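# Resync clamp's lower jaw rack and close on bar

## Task

The clamp has two jaws on racks driven by one shared pinion. The lower jaw was refitted one or more teeth off, so the two jaws do not reach the bar at the same moment. Opening the clamp far enough lifts that lower jaw's rack off the pinion. Re-engage it so the jaws move in step, then close both jaws so they clamp the bar.

## Robot and tools

Robot: two arms, left_arm and right_arm, each ending in a two-finger gripper. Bases in the scene frame: left_arm near (+0.069, +0.387, +0.014) m, right_arm near (-0.003, -0.441, +0.014) m. Scene frame: origin at table height between the arms, +z up, +x out over the table, left_arm on the +y side (camera image sides do not match these names).

Gripper geometry: fingers point along the gripper's +z and open/close along its y. end_effector_position is the point between the pads when shut; fingertips extend about 19 mm past it closed, 6 mm open. A block juts about 10 cm toward the gripper's +x.

execute_actions(actions, cameras): actions is a list of actions; each action is a list of 1 to 15 rows, one row per 1/30 s step; a short action repeats its final row to fill 15 steps. Every row is a single list of 18 numbers in [-1, 1] covering both arms: left dx, dy, dz, rx, ry, rz, gripper position, force_limit, speed, then the same nine for the right arm. dx..rz are offsets, not poses: measured along the Hand target's own axes, counted from the Hand target at the start of that action (every row counts from that same start, not from the previous row). Scale: 1.0 = 0.6 m or 180 degrees; rx, ry, rz form one rotation vector. Sending the same offset again moves further. All six pose numbers at 0 re-commands the current Hand target. An empty actions list returns camera images and full state.

Gripper numbers (absolute, not offsets): position +1 fully open (85 mm), about -0.8 pads touch, -1 closes until blocked. force_limit and speed both start at +1; speed -1 is about 20 mm/s, 0 about 85, +1 about 150. Grip force rises with force_limit and closing speed (roughly 30 N at -1 slow to over 200 N for a fast close from wide). To keep a gripper unchanged, resend its last three numbers; 0 is a real command. New force_limit/speed apply only after a position change of at least 0.01.

move(target, speed, blend, stop_force, zero, blocking, cameras): drives each gripper along a straight line. target is one 18-number row as above, or up to 15 such rows; all offsets in every row count from the Hand targets at the move's start, not from the previous row. speed is m/s, 0.002 to 3.6 (default 0.25), turns up to twice that in rad/s; one value or one per target. blend in m rounds corners (0 = stop at each). stop_force, 3 to 120 N, ends an arm's path when its wrist sensor feels that much push against its travel; unreliable if the gripper rotates in the move; omit it when backing away from a contact. zero (default true) re-zeros before the move. blocking=false returns after about 0.5 s while the move continues (not allowed with stop_force). Moves do not avoid obstacles; route around an arm's own base. Whole move is capped at 10 s. Result adds a move: line (done, off_target, moving, held, fault) and limits (paced = pose clipped, held = steps withheld).

wait(seconds 0-10): lets time pass holding commands. stop(): brakes a running move; fingers keep moving. zoom_image(camera, region [x0, y0, x1, y1] pixels, max 504 x 504): closer look at the latest image of cam_high, cam_low, cam_left_wrist or cam_right_wrist (all 672x504). zero_wrist_force(arm): tares that arm's wrist sensor. finished_scene(scene): ends the scene irreversibly; call it only when the jaws are in step and shut on the bar.

Results: positions in metres, velocities in m/s and rad/s, quaternions wxyz, all in the scene frame. Hand target is the last commanded pose after clipping; the gripper may rest short of it, so send the remaining gap as an offset. object_status: 0 moving, 1 blocked while opening, 2 blocked while closing (a grip), 3 reached requested position. position_measured is in counts: 3 open, about 78 = 60 mm, 130 = 40 mm, 180 = 20 mm, 230 = pads touching. Wrist force/torque are along the gripper's axes; a third line gives the peak since last shown. Joint torques include arm weight. Orientation commands are clipped to 32 degrees from the measured orientation per step; arm response lags 0.09 to 0.22 s.

Contact torque at a joint's limit (142 N m big joints, 26.6 N m wrists) or about 150 N outside force causes a 10 s fault stop; arms are stiff, so targets slightly beyond firm contact can trigger it. Approach slowly, use stop_force, and command back past the gripper to release a press. Do not let arms or fingers press on each other; a gripper closing on the other arm's fingers counts. Avoid hard hits, slams, dropping or letting go of moving parts, and anything leaving the table (that fails the scene). Heavy grips on parts still resting on something and twisting loads are penalised. Motors heat when holding loads or straining; at 85 C the arm brakes for 30 to 60 s.

Each tool is called after "Request:" in YAML: its name, and indented under it one key for each argument.

## Session

Request:
execute_actions:
  actions: []

Scene clock: 0.00 s.
left_arm: end_effector_position=(+0.8801, +0.8439, +0.1814) position_measured=3 object_status=3 end_effector_quat_wxyz=(-0.335, +0.753, +0.088, +0.559) | right_arm: end_effector_position=(+0.7586, -0.1172, +0.3988) position_measured=3 object_status=3 end_effector_quat_wxyz=(-0.185, +0.871, -0.258, +0.374)
Joint positions: left_arm=[0.26 -0.531 1.292 -3.739 -1.182 -2.781] | right_arm=[3.849 -1.98 -1.345 -0.594 1.192 -2.045]
Joint velocities: within noise
Joint torques (N m): no reading
Motor temperatures (°C): left_arm=[30 31 30 43 38 41] | right_arm=[33 37 37 47 42 42]
Wrist force (N): no reading
Wrist torque (N m): no reading
Wrist force, peak (N): no reading
Hand target: left_arm +0.8801, +0.8439, +0.1814; -0.335, +0.753, +0.088, +0.559 | right_arm +0.7586, -0.1172, +0.3988; -0.185, +0.871, -0.258, +0.374
Tool commands: left_gripper/position=+1.0 left_gripper/force_limit=+1.0 left_gripper/speed=+1.0 right_gripper/position=+1.0 right_gripper/force_limit=+1.0 right_gripper/speed=+1.0

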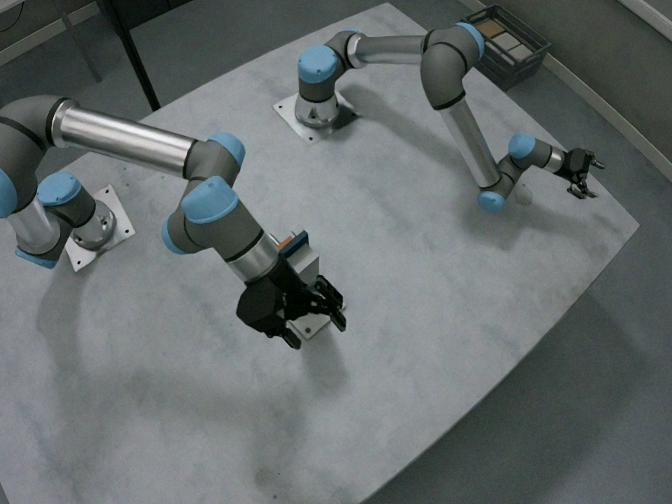

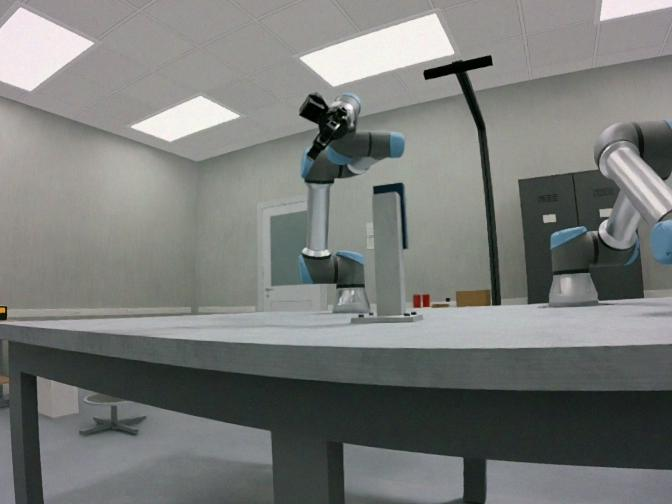

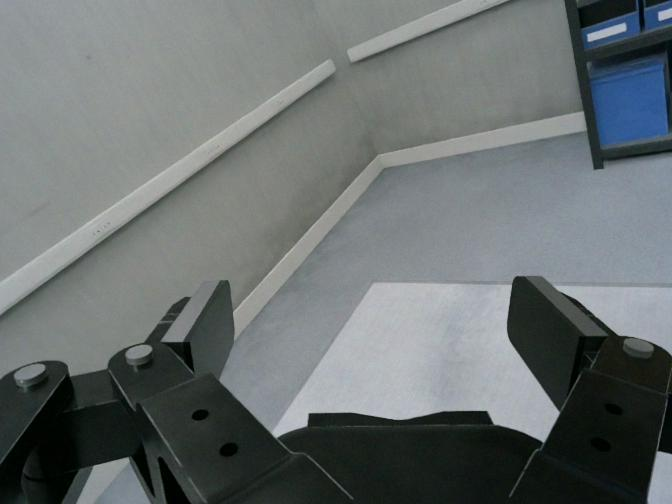

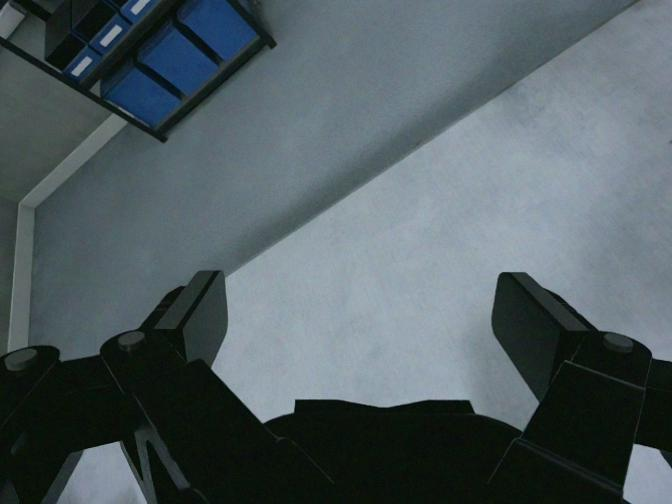

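Request:
zoom_image:
  camera: "cam_low"
  region: [320, 150, 460, 340]

Request:
zoom_image:
  camera: "cam_high"
  region: [220, 210, 370, 360]

Scaled by 2.653 from the camera's 672x504 image, which has a finer 960x720 frame.

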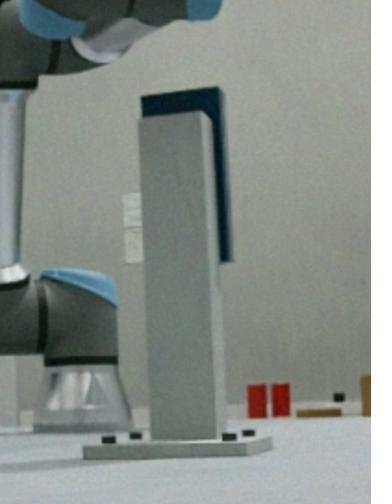

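Scaled by 3.360 from the camera's 672x504 image, which has a finer 960x720 frame.

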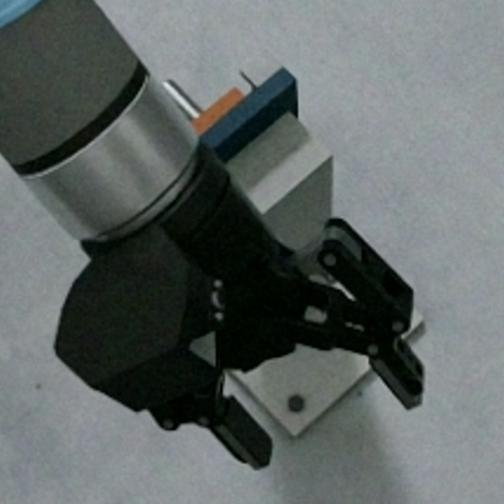

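Request:
move:
  target:
    - [0,0,0,0,0,0,1,1,1,-0.0597,-0.0447,-0.3252,0.0171,0.1165,-0.1038,1,1,1]
    - [0,0,0,0,0,0,1,1,1,-0.5113,0.1795,-0.4793,0.0342,0.2330,-0.2077,1,1,1]
  speed: 0.35
  blend: 0.05
  cameras: ["cam_high","cam_low","cam_right_wrist"]

Scene clock: 67.03 s.
left_arm: end_effector_position=(+0.8801, +0.8439, +0.1814) position_measured=3 object_status=3 end_effector_quat_wxyz=(-0.335, +0.753, +0.088, +0.559) | right_arm: end_effector_position=(+0.3300, -0.0603, +0.3598) position_measured=3 object_status=3 end_effector_quat_wxyz=(+0.000, +0.707, +0.000, +0.707)
Joint positions: left_arm=[0.26 -0.531 1.292 -3.739 -1.182 -2.781] | right_arm=[4.892 -1.897 -2.194 0.952 -0.154 -3.143]
Joint torques (N m): left_arm=[-0.14 -60.81 -19.11 -2.6 0.55 0.04] | right_arm=[-10.25 18.84 5.93 -2.24 -0.07 2.33]
Wrist force (N): left_arm=[-0.1 -0.2 -0.1] | right_arm=[1.8 0.7 1.4]
Wrist torque (N m): left_arm=[-0.02 0.01 0.00] | right_arm=[0.15 -0.41 -0.08]
Wrist force, peak (N): left_arm=[0.1 -0.4 -0.3] | right_arm=[3.4 0.2 0.2]
Hand target: left_arm +0.8801, +0.8439, +0.1814; -0.335, +0.753, +0.088, +0.559 | right_arm +0.3300, -0.0603, +0.3598; +0.000, +0.707, +0.000, +0.707
Off the commanded pose: left_arm 0.000 m, 0 deg | right_arm 0.000 m, 0 deg.
move: done
camera_calibration:
cam_right_wrist: T_world_to_cam=[[-0.00473298, -0.999979, 0.0045, -0.0512548], [-0.357991, -0.00250744, -0.933721, 0.470971], [0.933713, -0.00603025, -0.357972, -0.0531512], [0, 0, 0, 1]] pos_world=[0.217989, -0.0503933, 0.42096]
Images, in order (width x height): cam_high 672x504, cam_low 672x504, cam_right_wrist 672x504.

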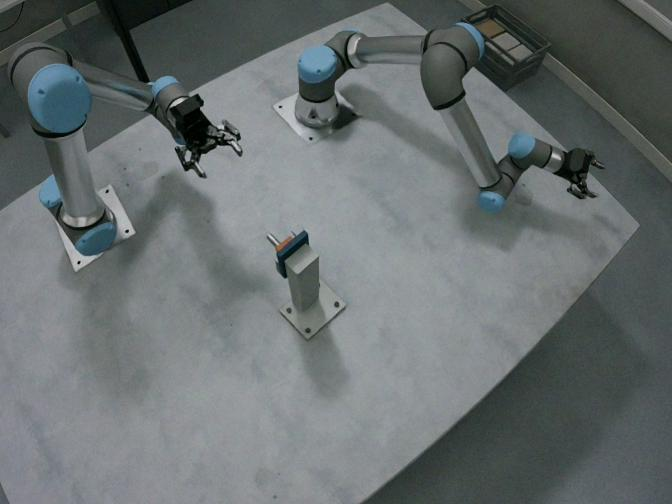

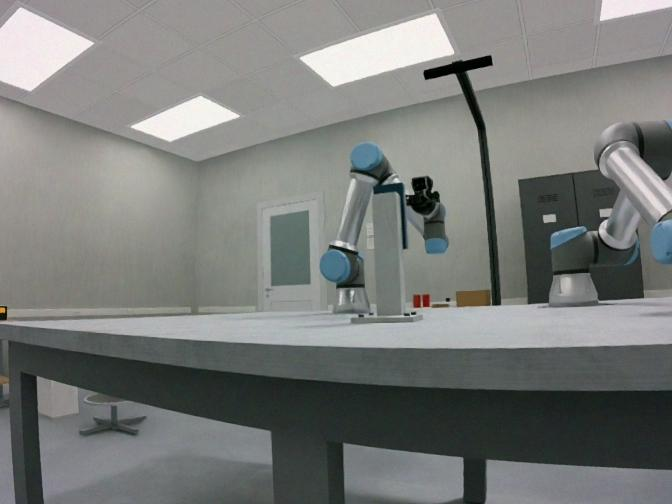

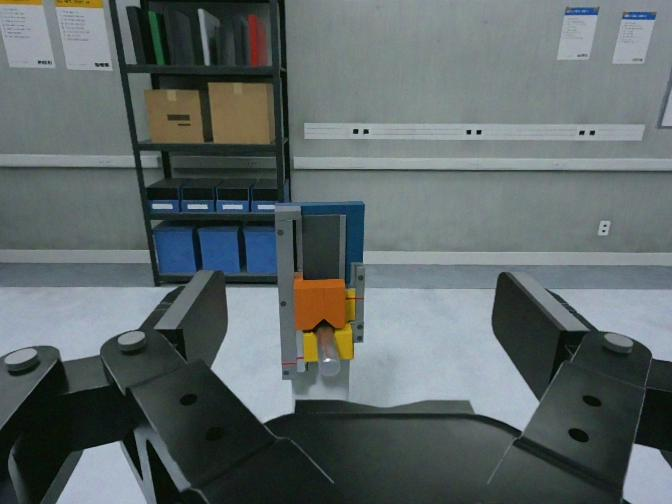

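Request:
zoom_image:
  camera: "cam_right_wrist"
  region: [240, 180, 400, 400]

Request:
zoom_image:
  camera: "cam_high"
  region: [240, 210, 360, 350]

Scaled by 2.291 from the camera's 672x504 image, which has a finer 960x720 frame.

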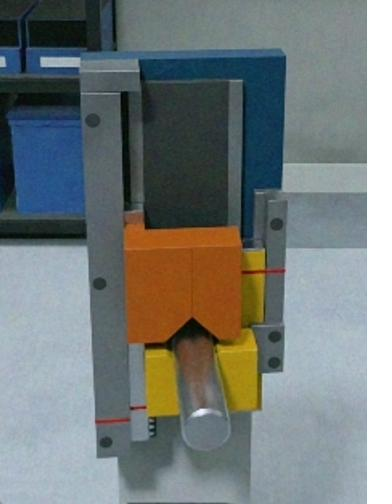

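Scaled by 3.600 from the camera's 672x504 image, which has a finer 960x720 frame.

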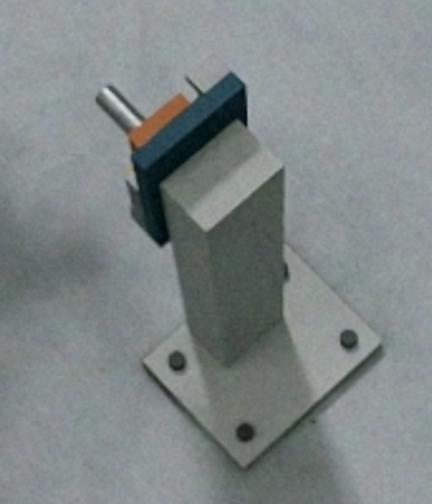

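Request:
move:
  target:
    - [0,0,0,0,0,0,1,1,1,-0.15,-0.0333,0.0833,0,0,0,1,1,1]
  speed: 0.25
  cameras: ["cam_right_wrist"]

Request:
zoom_image:
  camera: "cam_right_wrist"
  region: [250, 110, 410, 330]

Scene clock: 97.20 s.
left_arm: end_effector_position=(+0.8801, +0.8439, +0.1814) position_measured=3 object_status=3 end_effector_quat_wxyz=(-0.335, +0.753, +0.088, +0.559) | right_arm: end_effector_position=(+0.3800, -0.0403, +0.2698) position_measured=3 object_status=3 end_effector_quat_wxyz=(-0.001, +0.707, +0.000, +0.707) end_effector_velocity=(+0.000, +0.001, +0.000) end_effector_angular_velocity=(+0.002, +0.000, +0.001)
Joint positions: left_arm=[0.26 -0.531 1.292 -3.739 -1.182 -2.781] | right_arm=[4.757 -2.16 -2.144 1.104 -0.019 -3.082]
Joint velocities: left_arm=[within noise] | right_arm=[0.001 0.001 0 -0.004 0 0.006]
Joint torques (N m): left_arm=[-0.27 -61.57 -19.34 -2.53 0.64 0.02] | right_arm=[0.57 25.8 3.95 -1.8 1.15 1.78]
Wrist force (N): left_arm=[0.1 -0.2 0.1] | right_arm=[1.7 0.9 1.6]
Wrist torque (N m): left_arm=[-0.02 -0.01 0.00] | right_arm=[0.19 -0.39 -0.03]
Wrist force, peak (N): left_arm=[0.2 -0.3 0.1] | right_arm=[5.1 1.3 0.1]
Hand target: left_arm +0.8801, +0.8439, +0.1814; -0.335, +0.753, +0.088, +0.559 | right_arm +0.3800, -0.0403, +0.2698; +0.000, +0.707, +0.000, +0.707
Off the commanded pose: left_arm 0.000 m, 0 deg | right_arm 0.000 m, 0 deg.
move: done
camera_calibration:
cam_right_wrist: T_world_to_cam=[[-0.00464557, -0.999979, 0.00445822, -0.030623], [-0.35669, -0.00250797, -0.934219, 0.404576], [0.934211, -0.00593018, -0.356671, -0.132435], [0, 0, 0, 1]] pos_world=[0.267888, -0.0303931, 0.330863]
Images, in order (width x height): cam_right_wrist 672x504.

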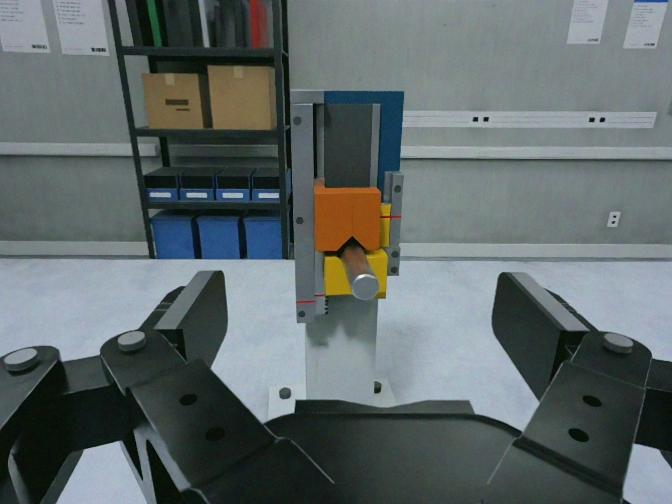

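Scaled by 2.291 from the camera's 672x504 image, which has a finer 960x720 frame.

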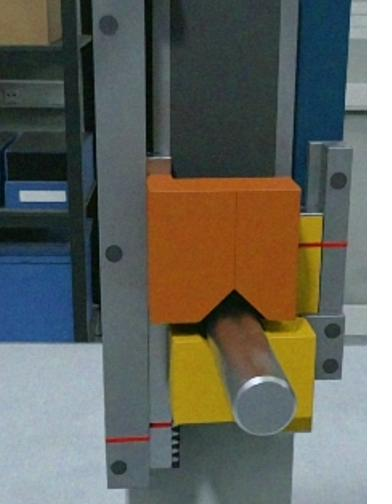

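Request:
move:
  target:
    - [0.1037,0.3376,-0.9009,-0.5675,0.1561,-0.0494,1,1,1,-0.0413,0.0078,0.1333,0,0,0,1,1,1]
  speed: 0.45

Request:
move:
  target:
    - [0.0393,0.3277,0.2512,0,0,0,1,1,1,0,0,0,0,0,0,1,1,1]
  speed: 0.3
  cameras: ["cam_left_wrist","cam_right_wrist"]

Request:
zoom_image:
  camera: "cam_right_wrist"
  region: [220, 20, 470, 400]

Scene clock: 143.20 s.
left_arm: end_effector_position=(+0.6048, +0.3887, +0.2317) position_measured=3 object_status=3 end_effector_quat_wxyz=(+0.344, +0.621, -0.368, +0.601) | right_arm: end_effector_position=(+0.4601, -0.0448, +0.2449) position_measured=3 object_status=3 end_effector_quat_wxyz=(+0.000, +0.707, +0.000, +0.707)
Joint positions: left_arm=[0.21 -0.872 2.024 -4.153 -2.835 -2.992] | right_arm=[4.562 -2.258 -2.045 1.161 0.177 -3.14]
Joint torques (N m): left_arm=[8.31 -55.76 -6.39 -0.7 -1.43 1.21] | right_arm=[9.97 44.68 1.58 -0.51 -1.32 0.47]
Wrist force (N): left_arm=[0.0 -1.2 -0.5] | right_arm=[1.7 0.5 1.5]
Wrist torque (N m): left_arm=[-0.11 0.00 -0.15] | right_arm=[0.10 -0.40 -0.09]
Wrist force, peak (N): left_arm=[0.2 4.9 5.3] | right_arm=[2.1 0.9 1.6]
Hand target: left_arm +0.6047, +0.3887, +0.2317; +0.344, +0.621, -0.368, +0.601 (not the last commanded pose) | right_arm +0.4599, -0.0449, +0.2450; +0.000, +0.707, +0.000, +0.707
Off the commanded pose: left_arm 0.046 m, 8 deg | right_arm 0.000 m, 0 deg.
move: held (left_arm; a check stopped the path); limits=held
pose unreachable (left arm): on one or more control steps of this call, first in action 0 (counted from 0), this arm could not follow its commanded pose, so it was not sent that pose on those steps. It may still have moved: this result reports where it is.
cause: moving toward the commanded pose would bring two parts of the arm too close to each other (its gripper and another part of the arm, with joints 4 (wrist 1) to 6 (wrist 3) between them, 8 mm apart when it was first held).

Scene clock: 144.57 s.
left_arm: end_effector_position=(+0.5082, +0.1598, +0.2460) position_measured=3 object_status=3 end_effector_quat_wxyz=(+0.344, +0.621, -0.368, +0.601) end_effector_velocity=(+0.000, -0.001, -0.001) end_effector_angular_velocity=(+0.001, +0.001, +0.002) | right_arm: end_effector_position=(+0.4599, -0.0449, +0.2450) position_measured=3 object_status=3 end_effector_quat_wxyz=(+0.000, +0.707, +0.000, +0.707)
Joint positions: left_arm=[-0.458 -1.045 2.452 -4.498 -2.17 -3.098] | right_arm=[4.562 -2.258 -2.046 1.161 0.176 -3.14]
Joint velocities: left_arm=[-0.003 0.001 0 0 0.005 0] | right_arm=[within noise]
Joint torques (N m): left_arm=[-7.46 -18 -16.2 -1.75 1.89 1.35] | right_arm=[11.28 45.75 3.01 2.2 -1.81 -1.72]
Wrist force (N): left_arm=[-0.1 -1.1 -0.4] | right_arm=[1.6 0.7 1.8]
Wrist torque (N m): left_arm=[-0.14 0.02 -0.06] | right_arm=[0.13 -0.37 -0.09]
Wrist force, peak (N): left_arm=[-0.3 -3.8 -2.3] | right_arm=[1.9 0.5 1.8]
Hand target: left_arm +0.5082, +0.1597, +0.2459; +0.344, +0.621, -0.368, +0.601 | right_arm +0.4599, -0.0449, +0.2450; +0.000, +0.707, +0.000, +0.707
Off the commanded pose: left_arm 0.000 m, 0 deg | right_arm 0.000 m, 0 deg.
move: done
camera_calibration:
cam_left_wrist: T_world_to_cam=[[-0.867829, -0.495913, -0.0307036, 0.538934], [-0.165159, 0.346198, -0.923509, 0.27115], [0.46861, -0.796377, -0.382345, 0.115241], [0, 0, 0, 1]] pos_world=[0.458482, 0.265168, 0.311019]
cam_right_wrist: T_world_to_cam=[[-0.00456934, -0.999979, 0.00465216, -0.0348268], [-0.357905, -0.00270865, -0.933754, 0.410295], [0.933747, -0.00593167, -0.357885, -0.215478], [0, 0, 0, 1]] pos_world=[0.347889, -0.0349928, 0.30616]
Images, in order (width x height): cam_left_wrist 672x504, cam_right_wrist 672x504.

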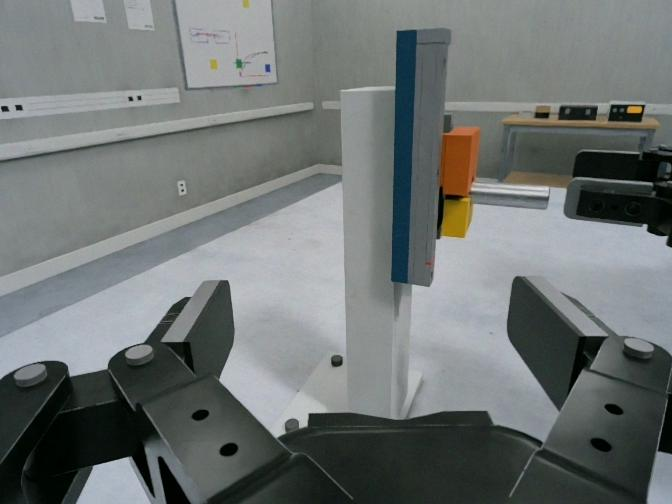

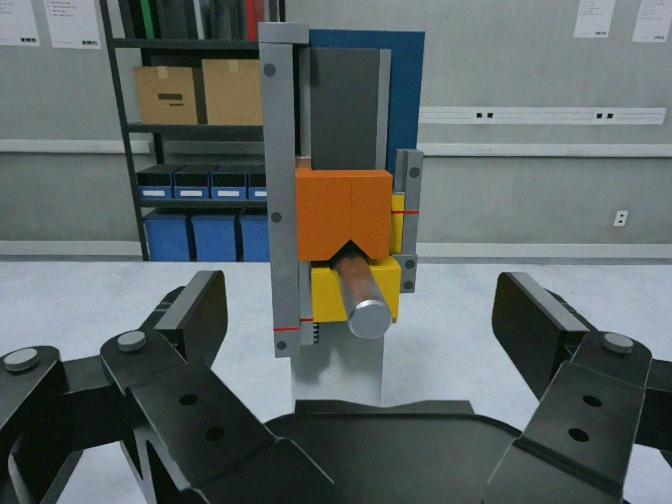

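Scaled by 1.326 from the camera's 672x504 image, which has a finer 960x720 frame.

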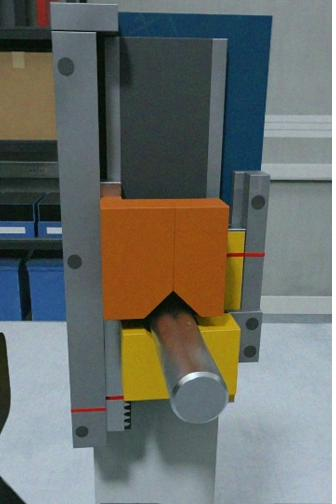

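Request:
zoom_image:
  camera: "cam_right_wrist"
  region: [255, 150, 435, 365]

Request:
zoom_image:
  camera: "cam_left_wrist"
  region: [380, 100, 580, 300]

Scaled by 2.344 from the camera's 672x504 image, which has a finer 960x720 frame.

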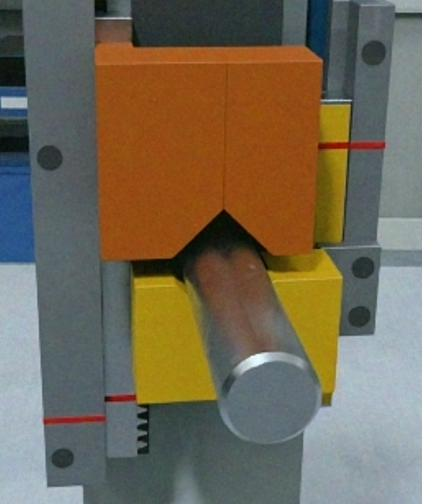

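Scaled by 2.520 from the camera's 672x504 image, which has a finer 960x720 frame.

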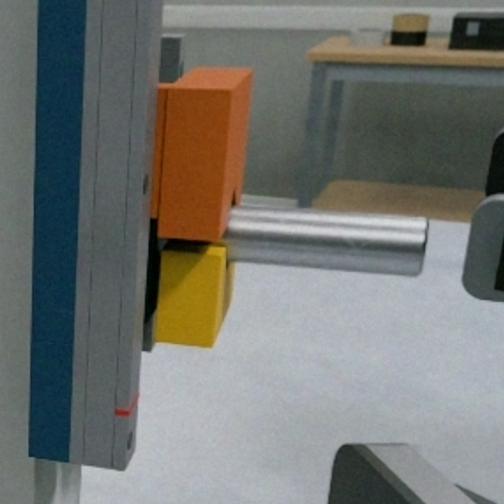

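Request:
move:
  target:
    - [0,0,0,0,0,0,1,1,1,-0.1917,0.0,-0.05,0,0,0,1,1,1]
  speed: 0.25
  cameras: ["cam_right_wrist"]

Request:
zoom_image:
  camera: "cam_right_wrist"
  region: [250, 20, 450, 260]

Scene clock: 197.53 s.
left_arm: end_effector_position=(+0.5082, +0.1597, +0.2460) position_measured=3 object_status=3 end_effector_quat_wxyz=(+0.344, +0.621, -0.368, +0.601) | right_arm: end_effector_position=(+0.4368, -0.0452, +0.1563) position_measured=3 object_status=3 end_effector_quat_wxyz=(+0.000, +0.709, +0.001, +0.705)
Joint positions: left_arm=[-0.458 -1.045 2.452 -4.498 -2.169 -3.098] | right_arm=[4.616 -2.465 -2.047 1.319 0.123 -3.09]
Joint torques (N m): left_arm=[-8.35 -16.65 -19.15 -2.99 1.58 1.08] | right_arm=[-1.15 37.56 5.04 0.55 0.17 0.01]
Wrist force (N): left_arm=[0.0 -1.1 -0.5] | right_arm=[1.6 0.6 1.7]
Wrist torque (N m): left_arm=[-0.14 0.01 -0.06] | right_arm=[0.12 -0.38 -0.03]
Wrist force, peak (N): left_arm=[-0.1 -1.3 -0.6] | right_arm=[-3.7 5.5 1.6]
Hand target: left_arm +0.5082, +0.1597, +0.2459; +0.344, +0.621, -0.368, +0.601 | right_arm +0.4368, -0.0452, +0.1563; +0.000, +0.709, +0.001, +0.705 (not the last commanded pose)
Tool commands: left_gripper/position=+1.0 left_gripper/force_limit=+1.0 left_gripper/speed=+1.0 right_gripper/position=+1.0 right_gripper/force_limit=+1.0 right_gripper/speed=+1.0
Off the commanded pose: left_arm 0.000 m, 0 deg | right_arm 0.027 m, 0 deg.
FORCE FAULT: contact force on the right arm reached its limit, and that arm stopped. The contact can be on any part of that arm, not only on its tool. That arm's remaining commands of this call were not run. That arm is still stopped at the end of this call. That arm stays stopped for about 10 more seconds. Until then a move that you send moves the other arm only, and its call returns only when the move has ended. Once the stop has ended, the next robot result says so. If the stop ends while you think or write, that arm runs what you send next, counted from a new Hand target: where the arm stands when the stop ends. While its stop runs, that arm takes no new command, but its gripper still runs the gripper command that each later call begins with. Until it ends, the stop uses up actions while you think or wait. An arm that is not stopped still takes commands.
move: fault (right_arm)
camera_calibration:
cam_right_wrist: T_world_to_cam=[[-0.0039168, -0.999979, 0.0051905, -0.0352494], [-0.363606, -0.0034111, -0.931547, 0.321296], [0.931545, -0.00553598, -0.363585, -0.223718], [0, 0, 0, 1]] pos_world=[0.32509, -0.0353911, 0.218145]
Images, in order (width x height): cam_right_wrist 672x504.

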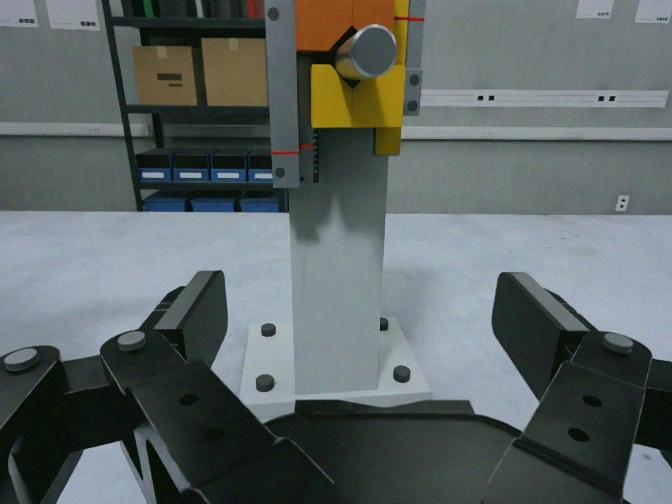

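Scaled by 2.100 from the camera's 672x504 image, which has a finer 960x720 frame.

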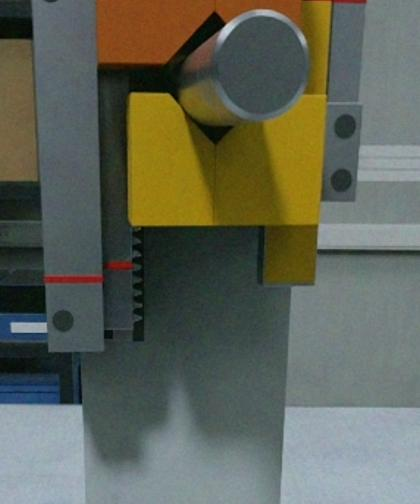

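Request:
zoom_image:
  camera: "cam_right_wrist"
  region: [260, 10, 430, 200]

Request:
execute_actions:
  actions: []
  cameras: []

Scaled by 2.653 from the camera's 672x504 image, which has a finer 960x720 frame.

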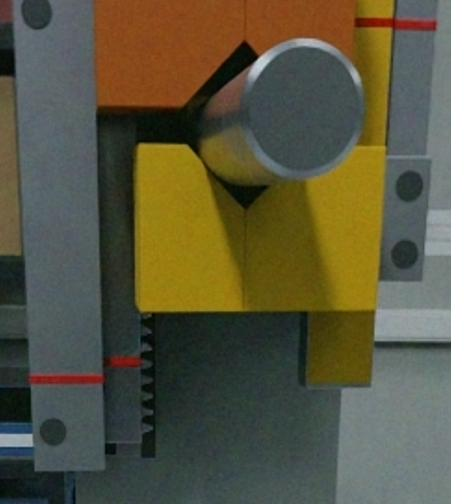

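Scene clock: 376.03 s.
left_arm: end_effector_position=(+0.5082, +0.1597, +0.2460) position_measured=3 object_status=3 end_effector_quat_wxyz=(+0.344, +0.621, -0.368, +0.601) | right_arm: end_effector_position=(+0.4368, -0.0452, +0.1563) position_measured=3 object_status=3 end_effector_quat_wxyz=(+0.000, +0.709, +0.001, +0.705)
Joint positions: left_arm=[-0.458 -1.045 2.452 -4.498 -2.169 -3.098] | right_arm=[4.616 -2.465 -2.047 1.319 0.123 -3.09]
Joint velocities: within noise
Joint torques (N m): left_arm=[-7.47 -17.43 -9.47 -2.66 0.79 0.3] | right_arm=[-0.76 37.91 4.7 0.29 0.21 0.1]
Motor temperatures (°C): left_arm=[30 31 29 42 38 40] | right_arm=[32 36 36 47 40 42]
Wrist force (N): left_arm=[0.0 -1.2 -0.5] | right_arm=[2.1 1.8 1.9]
Wrist torque (N m): left_arm=[-0.15 0.01 -0.06] | right_arm=[0.30 -0.47 -0.03]
Wrist force, peak (N): left_arm=[-0.3 -1.3 -0.7] | right_arm=[2.2 1.7 2.3]
Hand target: left_arm +0.5082, +0.1597, +0.2459; +0.344, +0.621, -0.368, +0.601 | right_arm +0.4368, -0.0452, +0.1563; +0.000, +0.709, +0.001, +0.705 (not the last commanded pose)
Tool commands: left_gripper/position=+1.0 left_gripper/force_limit=+1.0 left_gripper/speed=+1.0 right_gripper/position=+1.0 right_gripper/force_limit=+1.0 right_gripper/speed=+1.0
Off the commanded pose: left_arm 0.000 m, 0 deg | right_arm 0.027 m, 0 deg.
FORCE FAULT, CONTINUED: the right arm's stop, for the force fault that an earlier result reported, is over. The rest of the stop counts as 19 of the actions that you can send in this scene. During its stop the right arm's controller moved it back a little. That arm's target is now where it stood when the stop ended, not its last command. That arm accepts commands again.
No camera images: "cameras" was empty.

Request:
execute_actions:
  actions: []
  cameras: ["cam_right_wrist", "cam_left_wrist"]

Request:
zoom_image:
  camera: "cam_right_wrist"
  region: [270, 110, 350, 200]

Request:
zoom_image:
  camera: "cam_left_wrist"
  region: [380, 10, 560, 290]

Scene clock: 384.90 s.
left_arm: end_effector_position=(+0.5082, +0.1597, +0.2460) position_measured=3 object_status=3 end_effector_quat_wxyz=(+0.344, +0.621, -0.368, +0.601) | right_arm: end_effector_position=(+0.4368, -0.0452, +0.1563) position_measured=3 object_status=3 end_effector_quat_wxyz=(+0.000, +0.709, +0.001, +0.705)
Joint positions: left_arm=[-0.458 -1.045 2.452 -4.498 -2.169 -3.098] | right_arm=[4.616 -2.465 -2.047 1.319 0.123 -3.09]
Joint velocities: within noise
Joint torques (N m): left_arm=[-8 -17.06 -7.57 -2.73 0.51 0.03] | right_arm=[-0.7 38.09 4.24 0.42 0.29 0.1]
Motor temperatures (°C): left_arm=[30 31 29 42 38 40] | right_arm=[32 36 36 47 40 42]
Wrist force (N): left_arm=[0.0 -1.1 -0.5] | right_arm=[2.1 1.5 2.2]
Wrist torque (N m): left_arm=[-0.15 0.01 -0.06] | right_arm=[0.27 -0.46 -0.03]
Wrist force, peak (N): left_arm=[-0.1 -1.3 -0.6] | right_arm=[2.1 1.7 2.3]
Hand target: left_arm +0.5082, +0.1597, +0.2459; +0.344, +0.621, -0.368, +0.601 | right_arm +0.4368, -0.0452, +0.1563; +0.000, +0.709, +0.001, +0.705 (not the last commanded pose)
Tool commands: left_gripper/position=+1.0 left_gripper/force_limit=+1.0 left_gripper/speed=+1.0 right_gripper/position=+1.0 right_gripper/force_limit=+1.0 right_gripper/speed=+1.0
Off the commanded pose: left_arm 0.000 m, 0 deg | right_arm 0.027 m, 0 deg.
camera_calibration:
cam_left_wrist: T_world_to_cam=[[-0.867788, -0.495983, -0.0307368, 0.538941], [-0.165151, 0.346185, -0.923516, 0.27106], [0.468688, -0.79634, -0.382327, 0.115151], [0, 0, 0, 1]] pos_world=[0.458482, 0.265168, 0.310919]
cam_right_wrist: T_world_to_cam=[[-0.0039168, -0.999979, 0.0051905, -0.0352494], [-0.363606, -0.0034111, -0.931547, 0.321296], [0.931545, -0.00553598, -0.363585, -0.223718], [0, 0, 0, 1]] pos_world=[0.32509, -0.0353911, 0.218145]
Images, in order (width x height): cam_left_wrist 672x504, cam_right_wrist 672x504.

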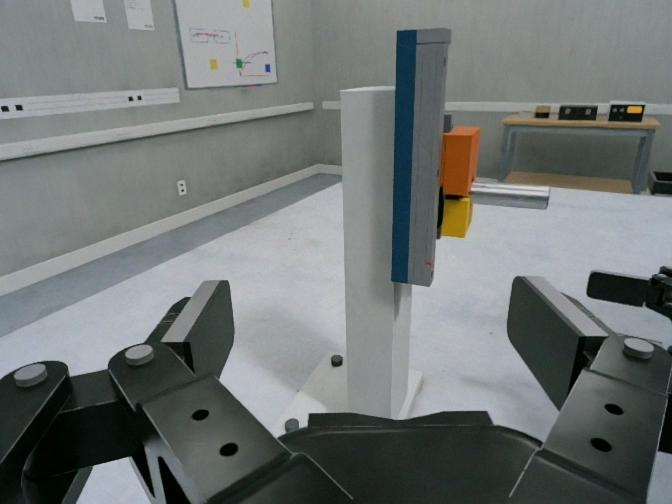

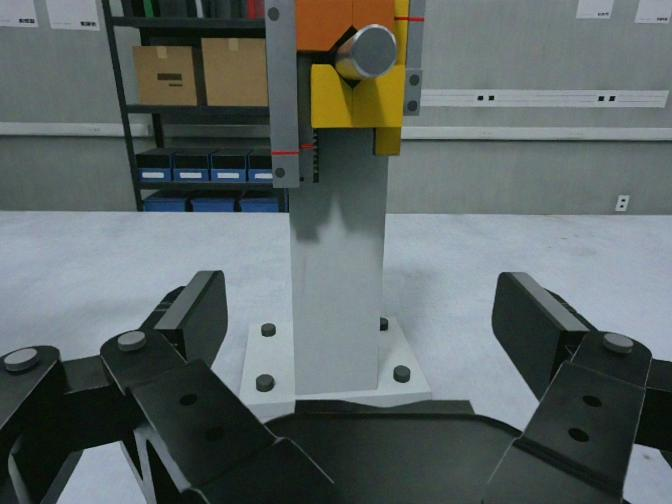

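Scaled by 5.600 from the camera's 672x504 image, which has a finer 960x720 frame.

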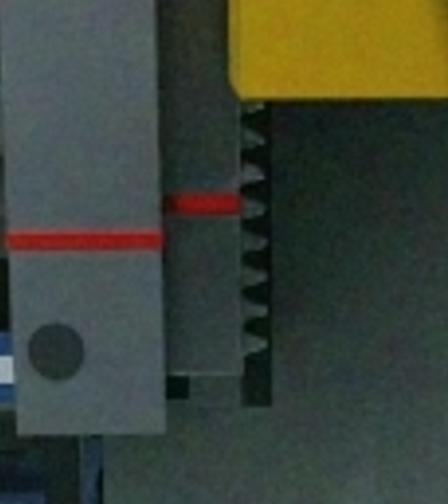

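Scaled by 1.800 from the camera's 672x504 image, which has a finer 960x720 frame.

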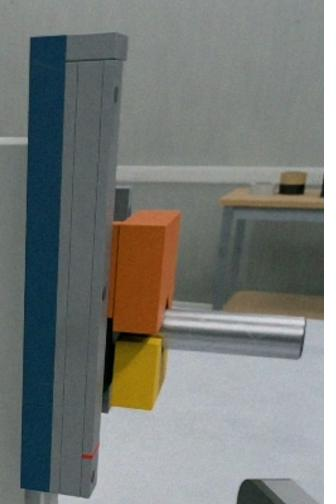

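Request:
move:
  target:
    - [0.2442,0.0573,0.0697,0.1373,-0.2152,-0.1465,1,1,1,0.1390,0.0125,0.0443,0.0299,-0.1091,-0.0049,1,1,1]
    - [0.2215,0.1338,0.2963,0.2745,-0.4303,-0.2929,1,1,1,0.1390,0.0125,0.0443,0.0299,-0.1091,-0.0049,1,1,1]
  speed: 0.35
  blend: 0.03
  cameras: ["cam_left_wrist","cam_right_wrist","cam_high"]

Scene clock: 445.37 s.
left_arm: end_effector_position=(+0.5271, -0.0401, +0.3700) position_measured=3 object_status=3 end_effector_quat_wxyz=(+0.000, +0.999, +0.048, +0.000) | right_arm: end_effector_position=(+0.4639, -0.0527, +0.2395) position_measured=3 object_status=3 end_effector_quat_wxyz=(-0.028, +0.818, +0.039, +0.573)
Joint positions: left_arm=[-0.968 -1.278 1.167 -1.459 -1.571 -4.204] | right_arm=[4.498 -1.845 -2.275 0.142 0.48 -2.364]
Joint torques (N m): left_arm=[-8.21 -30.61 -36.55 -1.72 -0.29 -1] | right_arm=[11.04 34.99 8.08 0.8 0.56 -1.87]
Wrist force (N): left_arm=[1.8 1.3 1.4] | right_arm=[1.9 1.6 1.2]
Wrist torque (N m): left_arm=[0.26 -0.33 -0.22] | right_arm=[0.17 -0.27 -0.06]
Wrist force, peak (N): left_arm=[2.4 2.7 1.9] | right_arm=[3.0 1.8 1.3]
Hand target: left_arm +0.5271, -0.0402, +0.3700; +0.000, +0.999, +0.048, +0.000 | right_arm +0.4639, -0.0527, +0.2395; -0.028, +0.818, +0.039, +0.573
Off the commanded pose: left_arm 0.000 m, 0 deg | right_arm 0.000 m, 0 deg.
move: done
camera_calibration:
cam_left_wrist: T_world_to_cam=[[0.080485, -0.996742, -0.00516299, -0.0693771], [-0.935882, -0.0773511, 0.343717, 0.378327], [-0.342997, -0.0228321, -0.939059, 0.659335], [0, 0, 0, 1]] pos_world=[0.585803, -0.0248331, 0.488759]
cam_right_wrist: T_world_to_cam=[[0.0925839, -0.99569, 0.005363, -0.0875363], [-0.652531, -0.0647419, -0.754991, 0.497155], [0.752085, 0.0664005, -0.655713, -0.0617581], [0, 0, 0, 1]] pos_world=[0.378961, -0.0508715, 0.335322]
Images, in order (width x height): cam_high 672x504, cam_left_wrist 672x504, cam_right_wrist 672x504.

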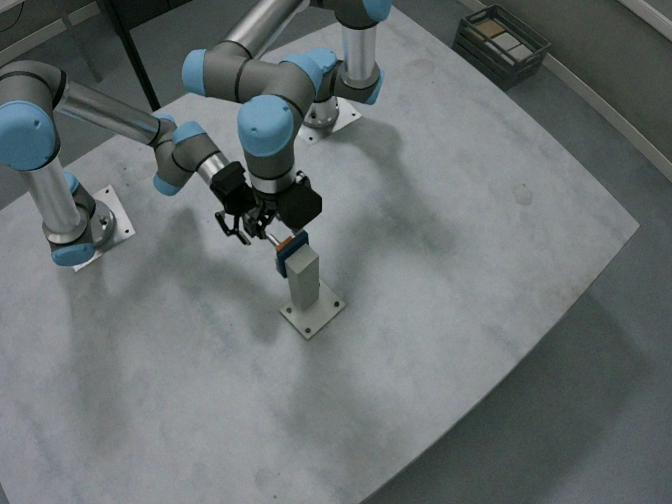

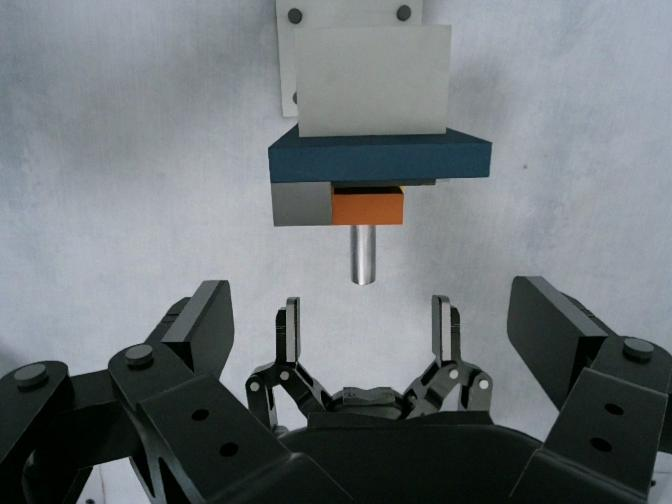

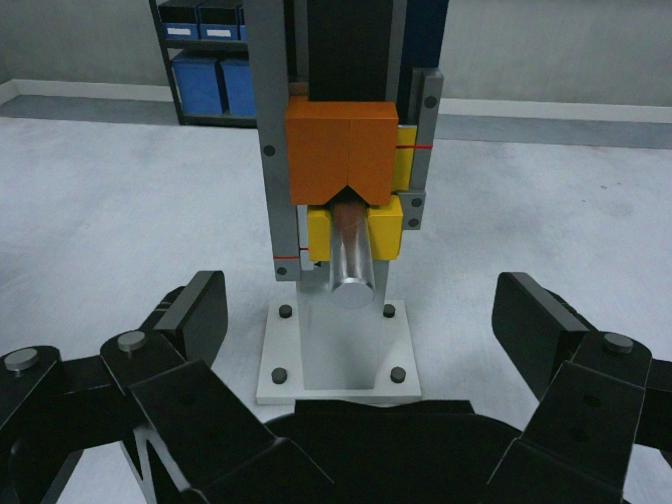

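Request:
zoom_image:
  camera: "cam_right_wrist"
  region: [200, 80, 520, 420]

Request:
zoom_image:
  camera: "cam_left_wrist"
  region: [210, 130, 530, 420]

Scaled by 1.482 from the camera's 672x504 image, which has a finer 960x720 frame.

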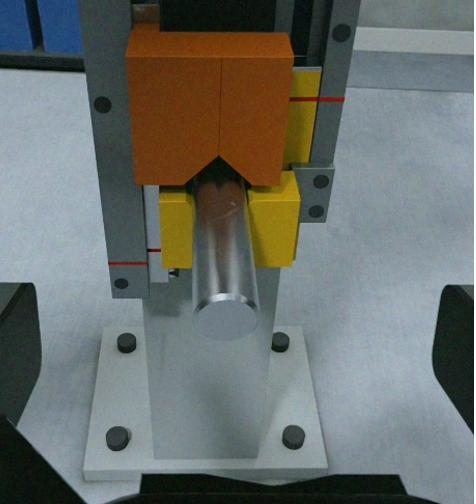

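Scaled by 1.575 from the camera's 672x504 image, which has a finer 960x720 frame.

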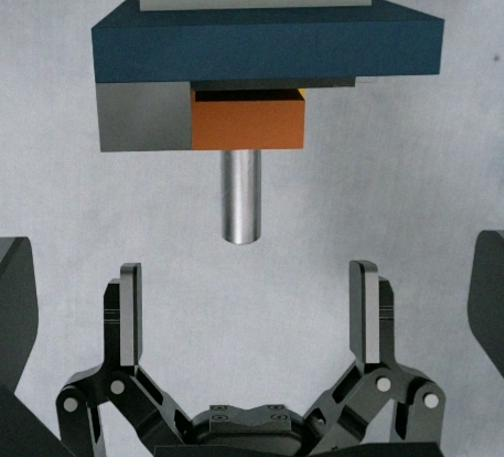

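Request:
move:
  target:
    - [-0.0202,0.0058,0.03,0,0,0,0.24,-0.5,0,0,0,0.0375,0,0,0,0.326,-0.5,0]
    - [-0.0202,0.0058,0.18,0,0,0,0.24,-0.5,0,0,0,0.075,0,0,0,0.326,-0.5,0]
  speed: 0.12
  cameras: ["cam_left_wrist","cam_right_wrist"]

Request:
zoom_image:
  camera: "cam_right_wrist"
  region: [200, 30, 520, 400]

Request:
zoom_image:
  camera: "cam_left_wrist"
  region: [210, 100, 530, 460]

Scene clock: 533.33 s.
left_arm: end_effector_position=(+0.5152, -0.0447, +0.2619) position_measured=99 object_status=3 end_effector_quat_wxyz=(-0.001, +0.999, +0.048, +0.000) | right_arm: end_effector_position=(+0.5060, -0.0486, +0.2241) position_measured=88 object_status=3 end_effector_quat_wxyz=(-0.028, +0.818, +0.039, +0.573)
Joint positions: left_arm=[-0.988 -1.284 1.451 -1.737 -1.571 -4.224] | right_arm=[4.405 -1.963 -2.19 0.292 0.546 -2.497]
Joint torques (N m): left_arm=[4.02 -54.19 -31.27 -3.72 1.67 -0.69] | right_arm=[10.97 40.28 7.25 0.78 -3.15 1.94]
Wrist force (N): left_arm=[2.0 1.2 1.5] | right_arm=[2.0 1.6 0.9]
Wrist torque (N m): left_arm=[0.26 -0.34 -0.15] | right_arm=[0.17 -0.35 0.04]
Wrist force, peak (N): left_arm=[1.7 1.1 3.4] | right_arm=[2.0 2.0 1.5]
Hand target: left_arm +0.5152, -0.0447, +0.2620; +0.000, +0.999, +0.048, +0.000 | right_arm +0.5060, -0.0486, +0.2241; -0.028, +0.818, +0.039, +0.573
Off the commanded pose: left_arm 0.000 m, 0 deg | right_arm 0.000 m, 0 deg.
move: done
camera_calibration:
cam_left_wrist: T_world_to_cam=[[0.0805076, -0.996739, -0.00540989, -0.0734904], [-0.935771, -0.0774502, 0.343998, 0.403911], [-0.343296, -0.0226321, -0.938955, 0.553809], [0, 0, 0, 1]] pos_world=[0.574005, -0.029434, 0.380659]
cam_right_wrist: T_world_to_cam=[[0.0925839, -0.99569, 0.005363, -0.087378], [-0.652531, -0.0647419, -0.754991, 0.513324], [0.752085, 0.0664005, -0.655713, -0.10386], [0, 0, 0, 1]] pos_world=[0.421161, -0.0468715, 0.319922]
Images, in order (width x height): cam_left_wrist 672x504, cam_right_wrist 672x504.

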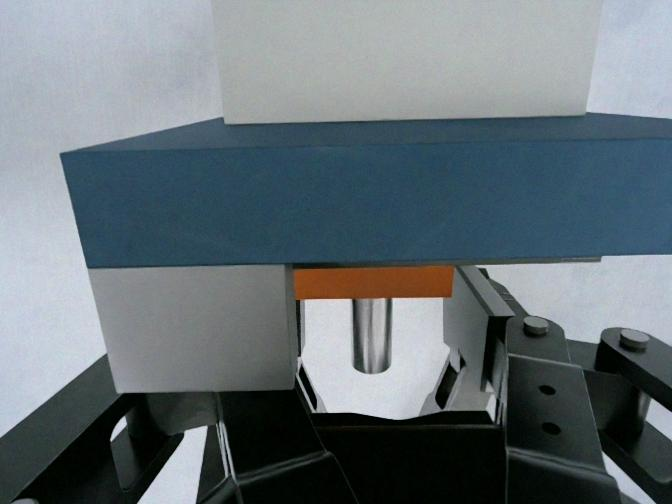

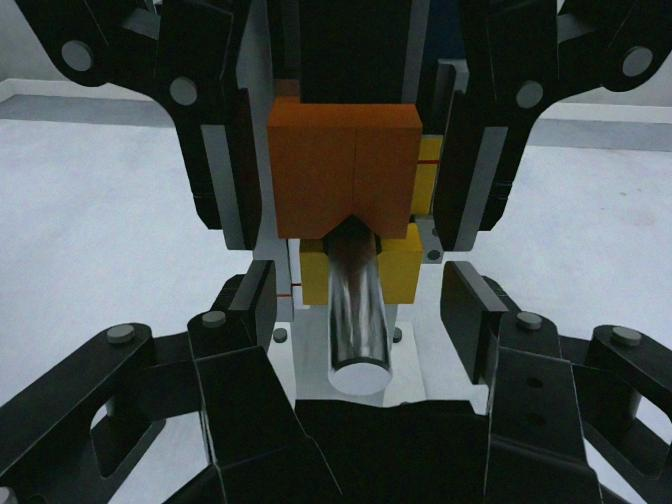

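Scaled by 1.362 from the camera's 672x504 image, which has a finer 960x720 frame.

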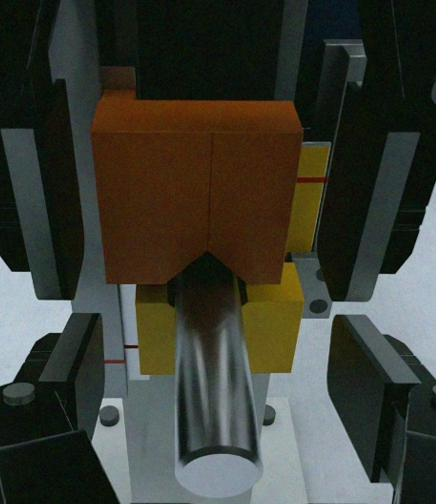

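Scaled by 1.400 from the camera's 672x504 image, which has a finer 960x720 frame.

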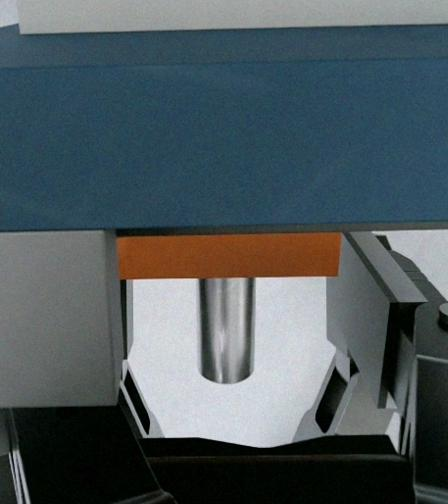

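Request:
move:
  target:
    - [0.0233,0,0,0,0,0,0.24,-0.5,0,0,0,0.0267,0,0,0,0.326,-0.5,0]
  speed: 0.012
  stop_force: 5
  cameras: ["cam_left_wrist","cam_right_wrist"]

Scene clock: 544.70 s.
left_arm: end_effector_position=(+0.5257, -0.0437, +0.2620) position_measured=99 object_status=3 end_effector_quat_wxyz=(+0.000, +0.999, +0.048, +0.000) | right_arm: end_effector_position=(+0.5209, -0.0471, +0.2187) position_measured=88 object_status=3 end_effector_quat_wxyz=(-0.028, +0.818, +0.039, +0.573)
Joint positions: left_arm=[-0.973 -1.267 1.429 -1.732 -1.571 -4.209] | right_arm=[4.375 -2.001 -2.157 0.329 0.569 -2.535]
Joint torques (N m): left_arm=[-6.19 -53.97 -11.4 -2.23 1.97 -1.28] | right_arm=[8.6 41.26 8.27 0.76 -2.95 1.75]
Wrist force (N): left_arm=[-2.0 3.1 0.2] | right_arm=[1.8 1.5 1.1]
Wrist torque (N m): left_arm=[0.41 -0.02 -0.18] | right_arm=[0.15 -0.30 0.05]
Wrist force, peak (N): left_arm=[-20.2 0.7 -5.1] | right_arm=[2.2 1.8 0.9]
Hand target: left_arm +0.5257, -0.0437, +0.2620; +0.000, +0.999, +0.048, +0.000 (not the last commanded pose) | right_arm +0.5209, -0.0471, +0.2187; -0.028, +0.818, +0.039, +0.573
Off the commanded pose: left_arm 0.003 m, 0 deg | right_arm 0.000 m, 0 deg.
move: contact (left_arm)
camera_calibration:
cam_left_wrist: T_world_to_cam=[[0.0805825, -0.996734, -0.00520754, -0.0734585], [-0.935829, -0.077455, 0.343837, 0.413875], [-0.343118, -0.0228339, -0.939015, 0.557443], [0, 0, 0, 1]] pos_world=[0.584504, -0.0284334, 0.380759]
cam_right_wrist: T_world_to_cam=[[0.0926588, -0.995684, 0.00529858, -0.0872464], [-0.652469, -0.0647371, -0.755045, 0.518982], [0.752129, 0.0665044, -0.655652, -0.118806], [0, 0, 0, 1]] pos_world=[0.436061, -0.0453713, 0.314422]
Images, in order (width x height): cam_left_wrist 672x504, cam_right_wrist 672x504.

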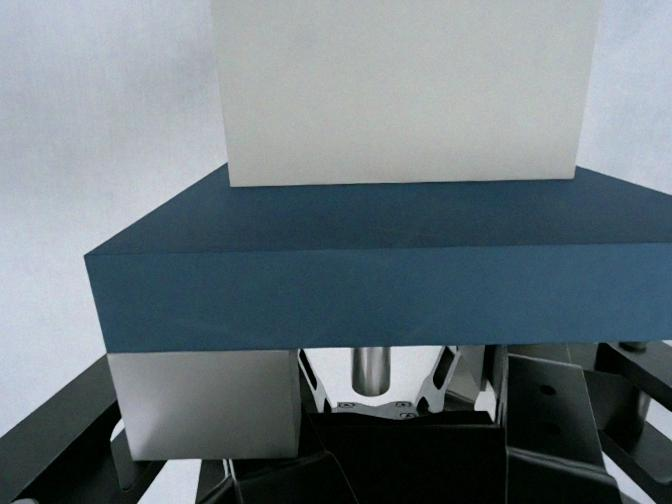

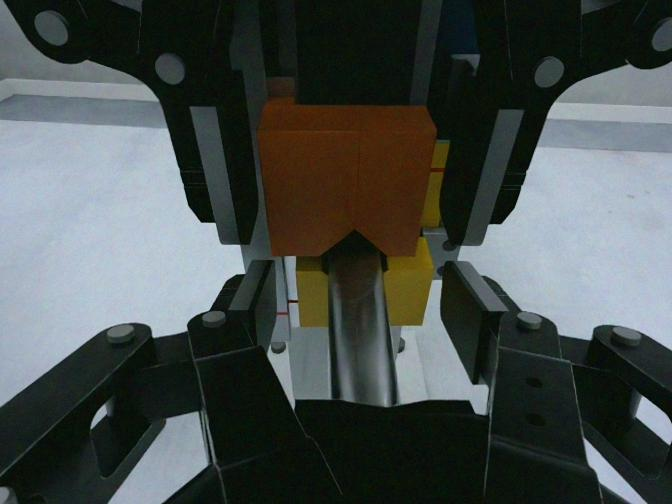

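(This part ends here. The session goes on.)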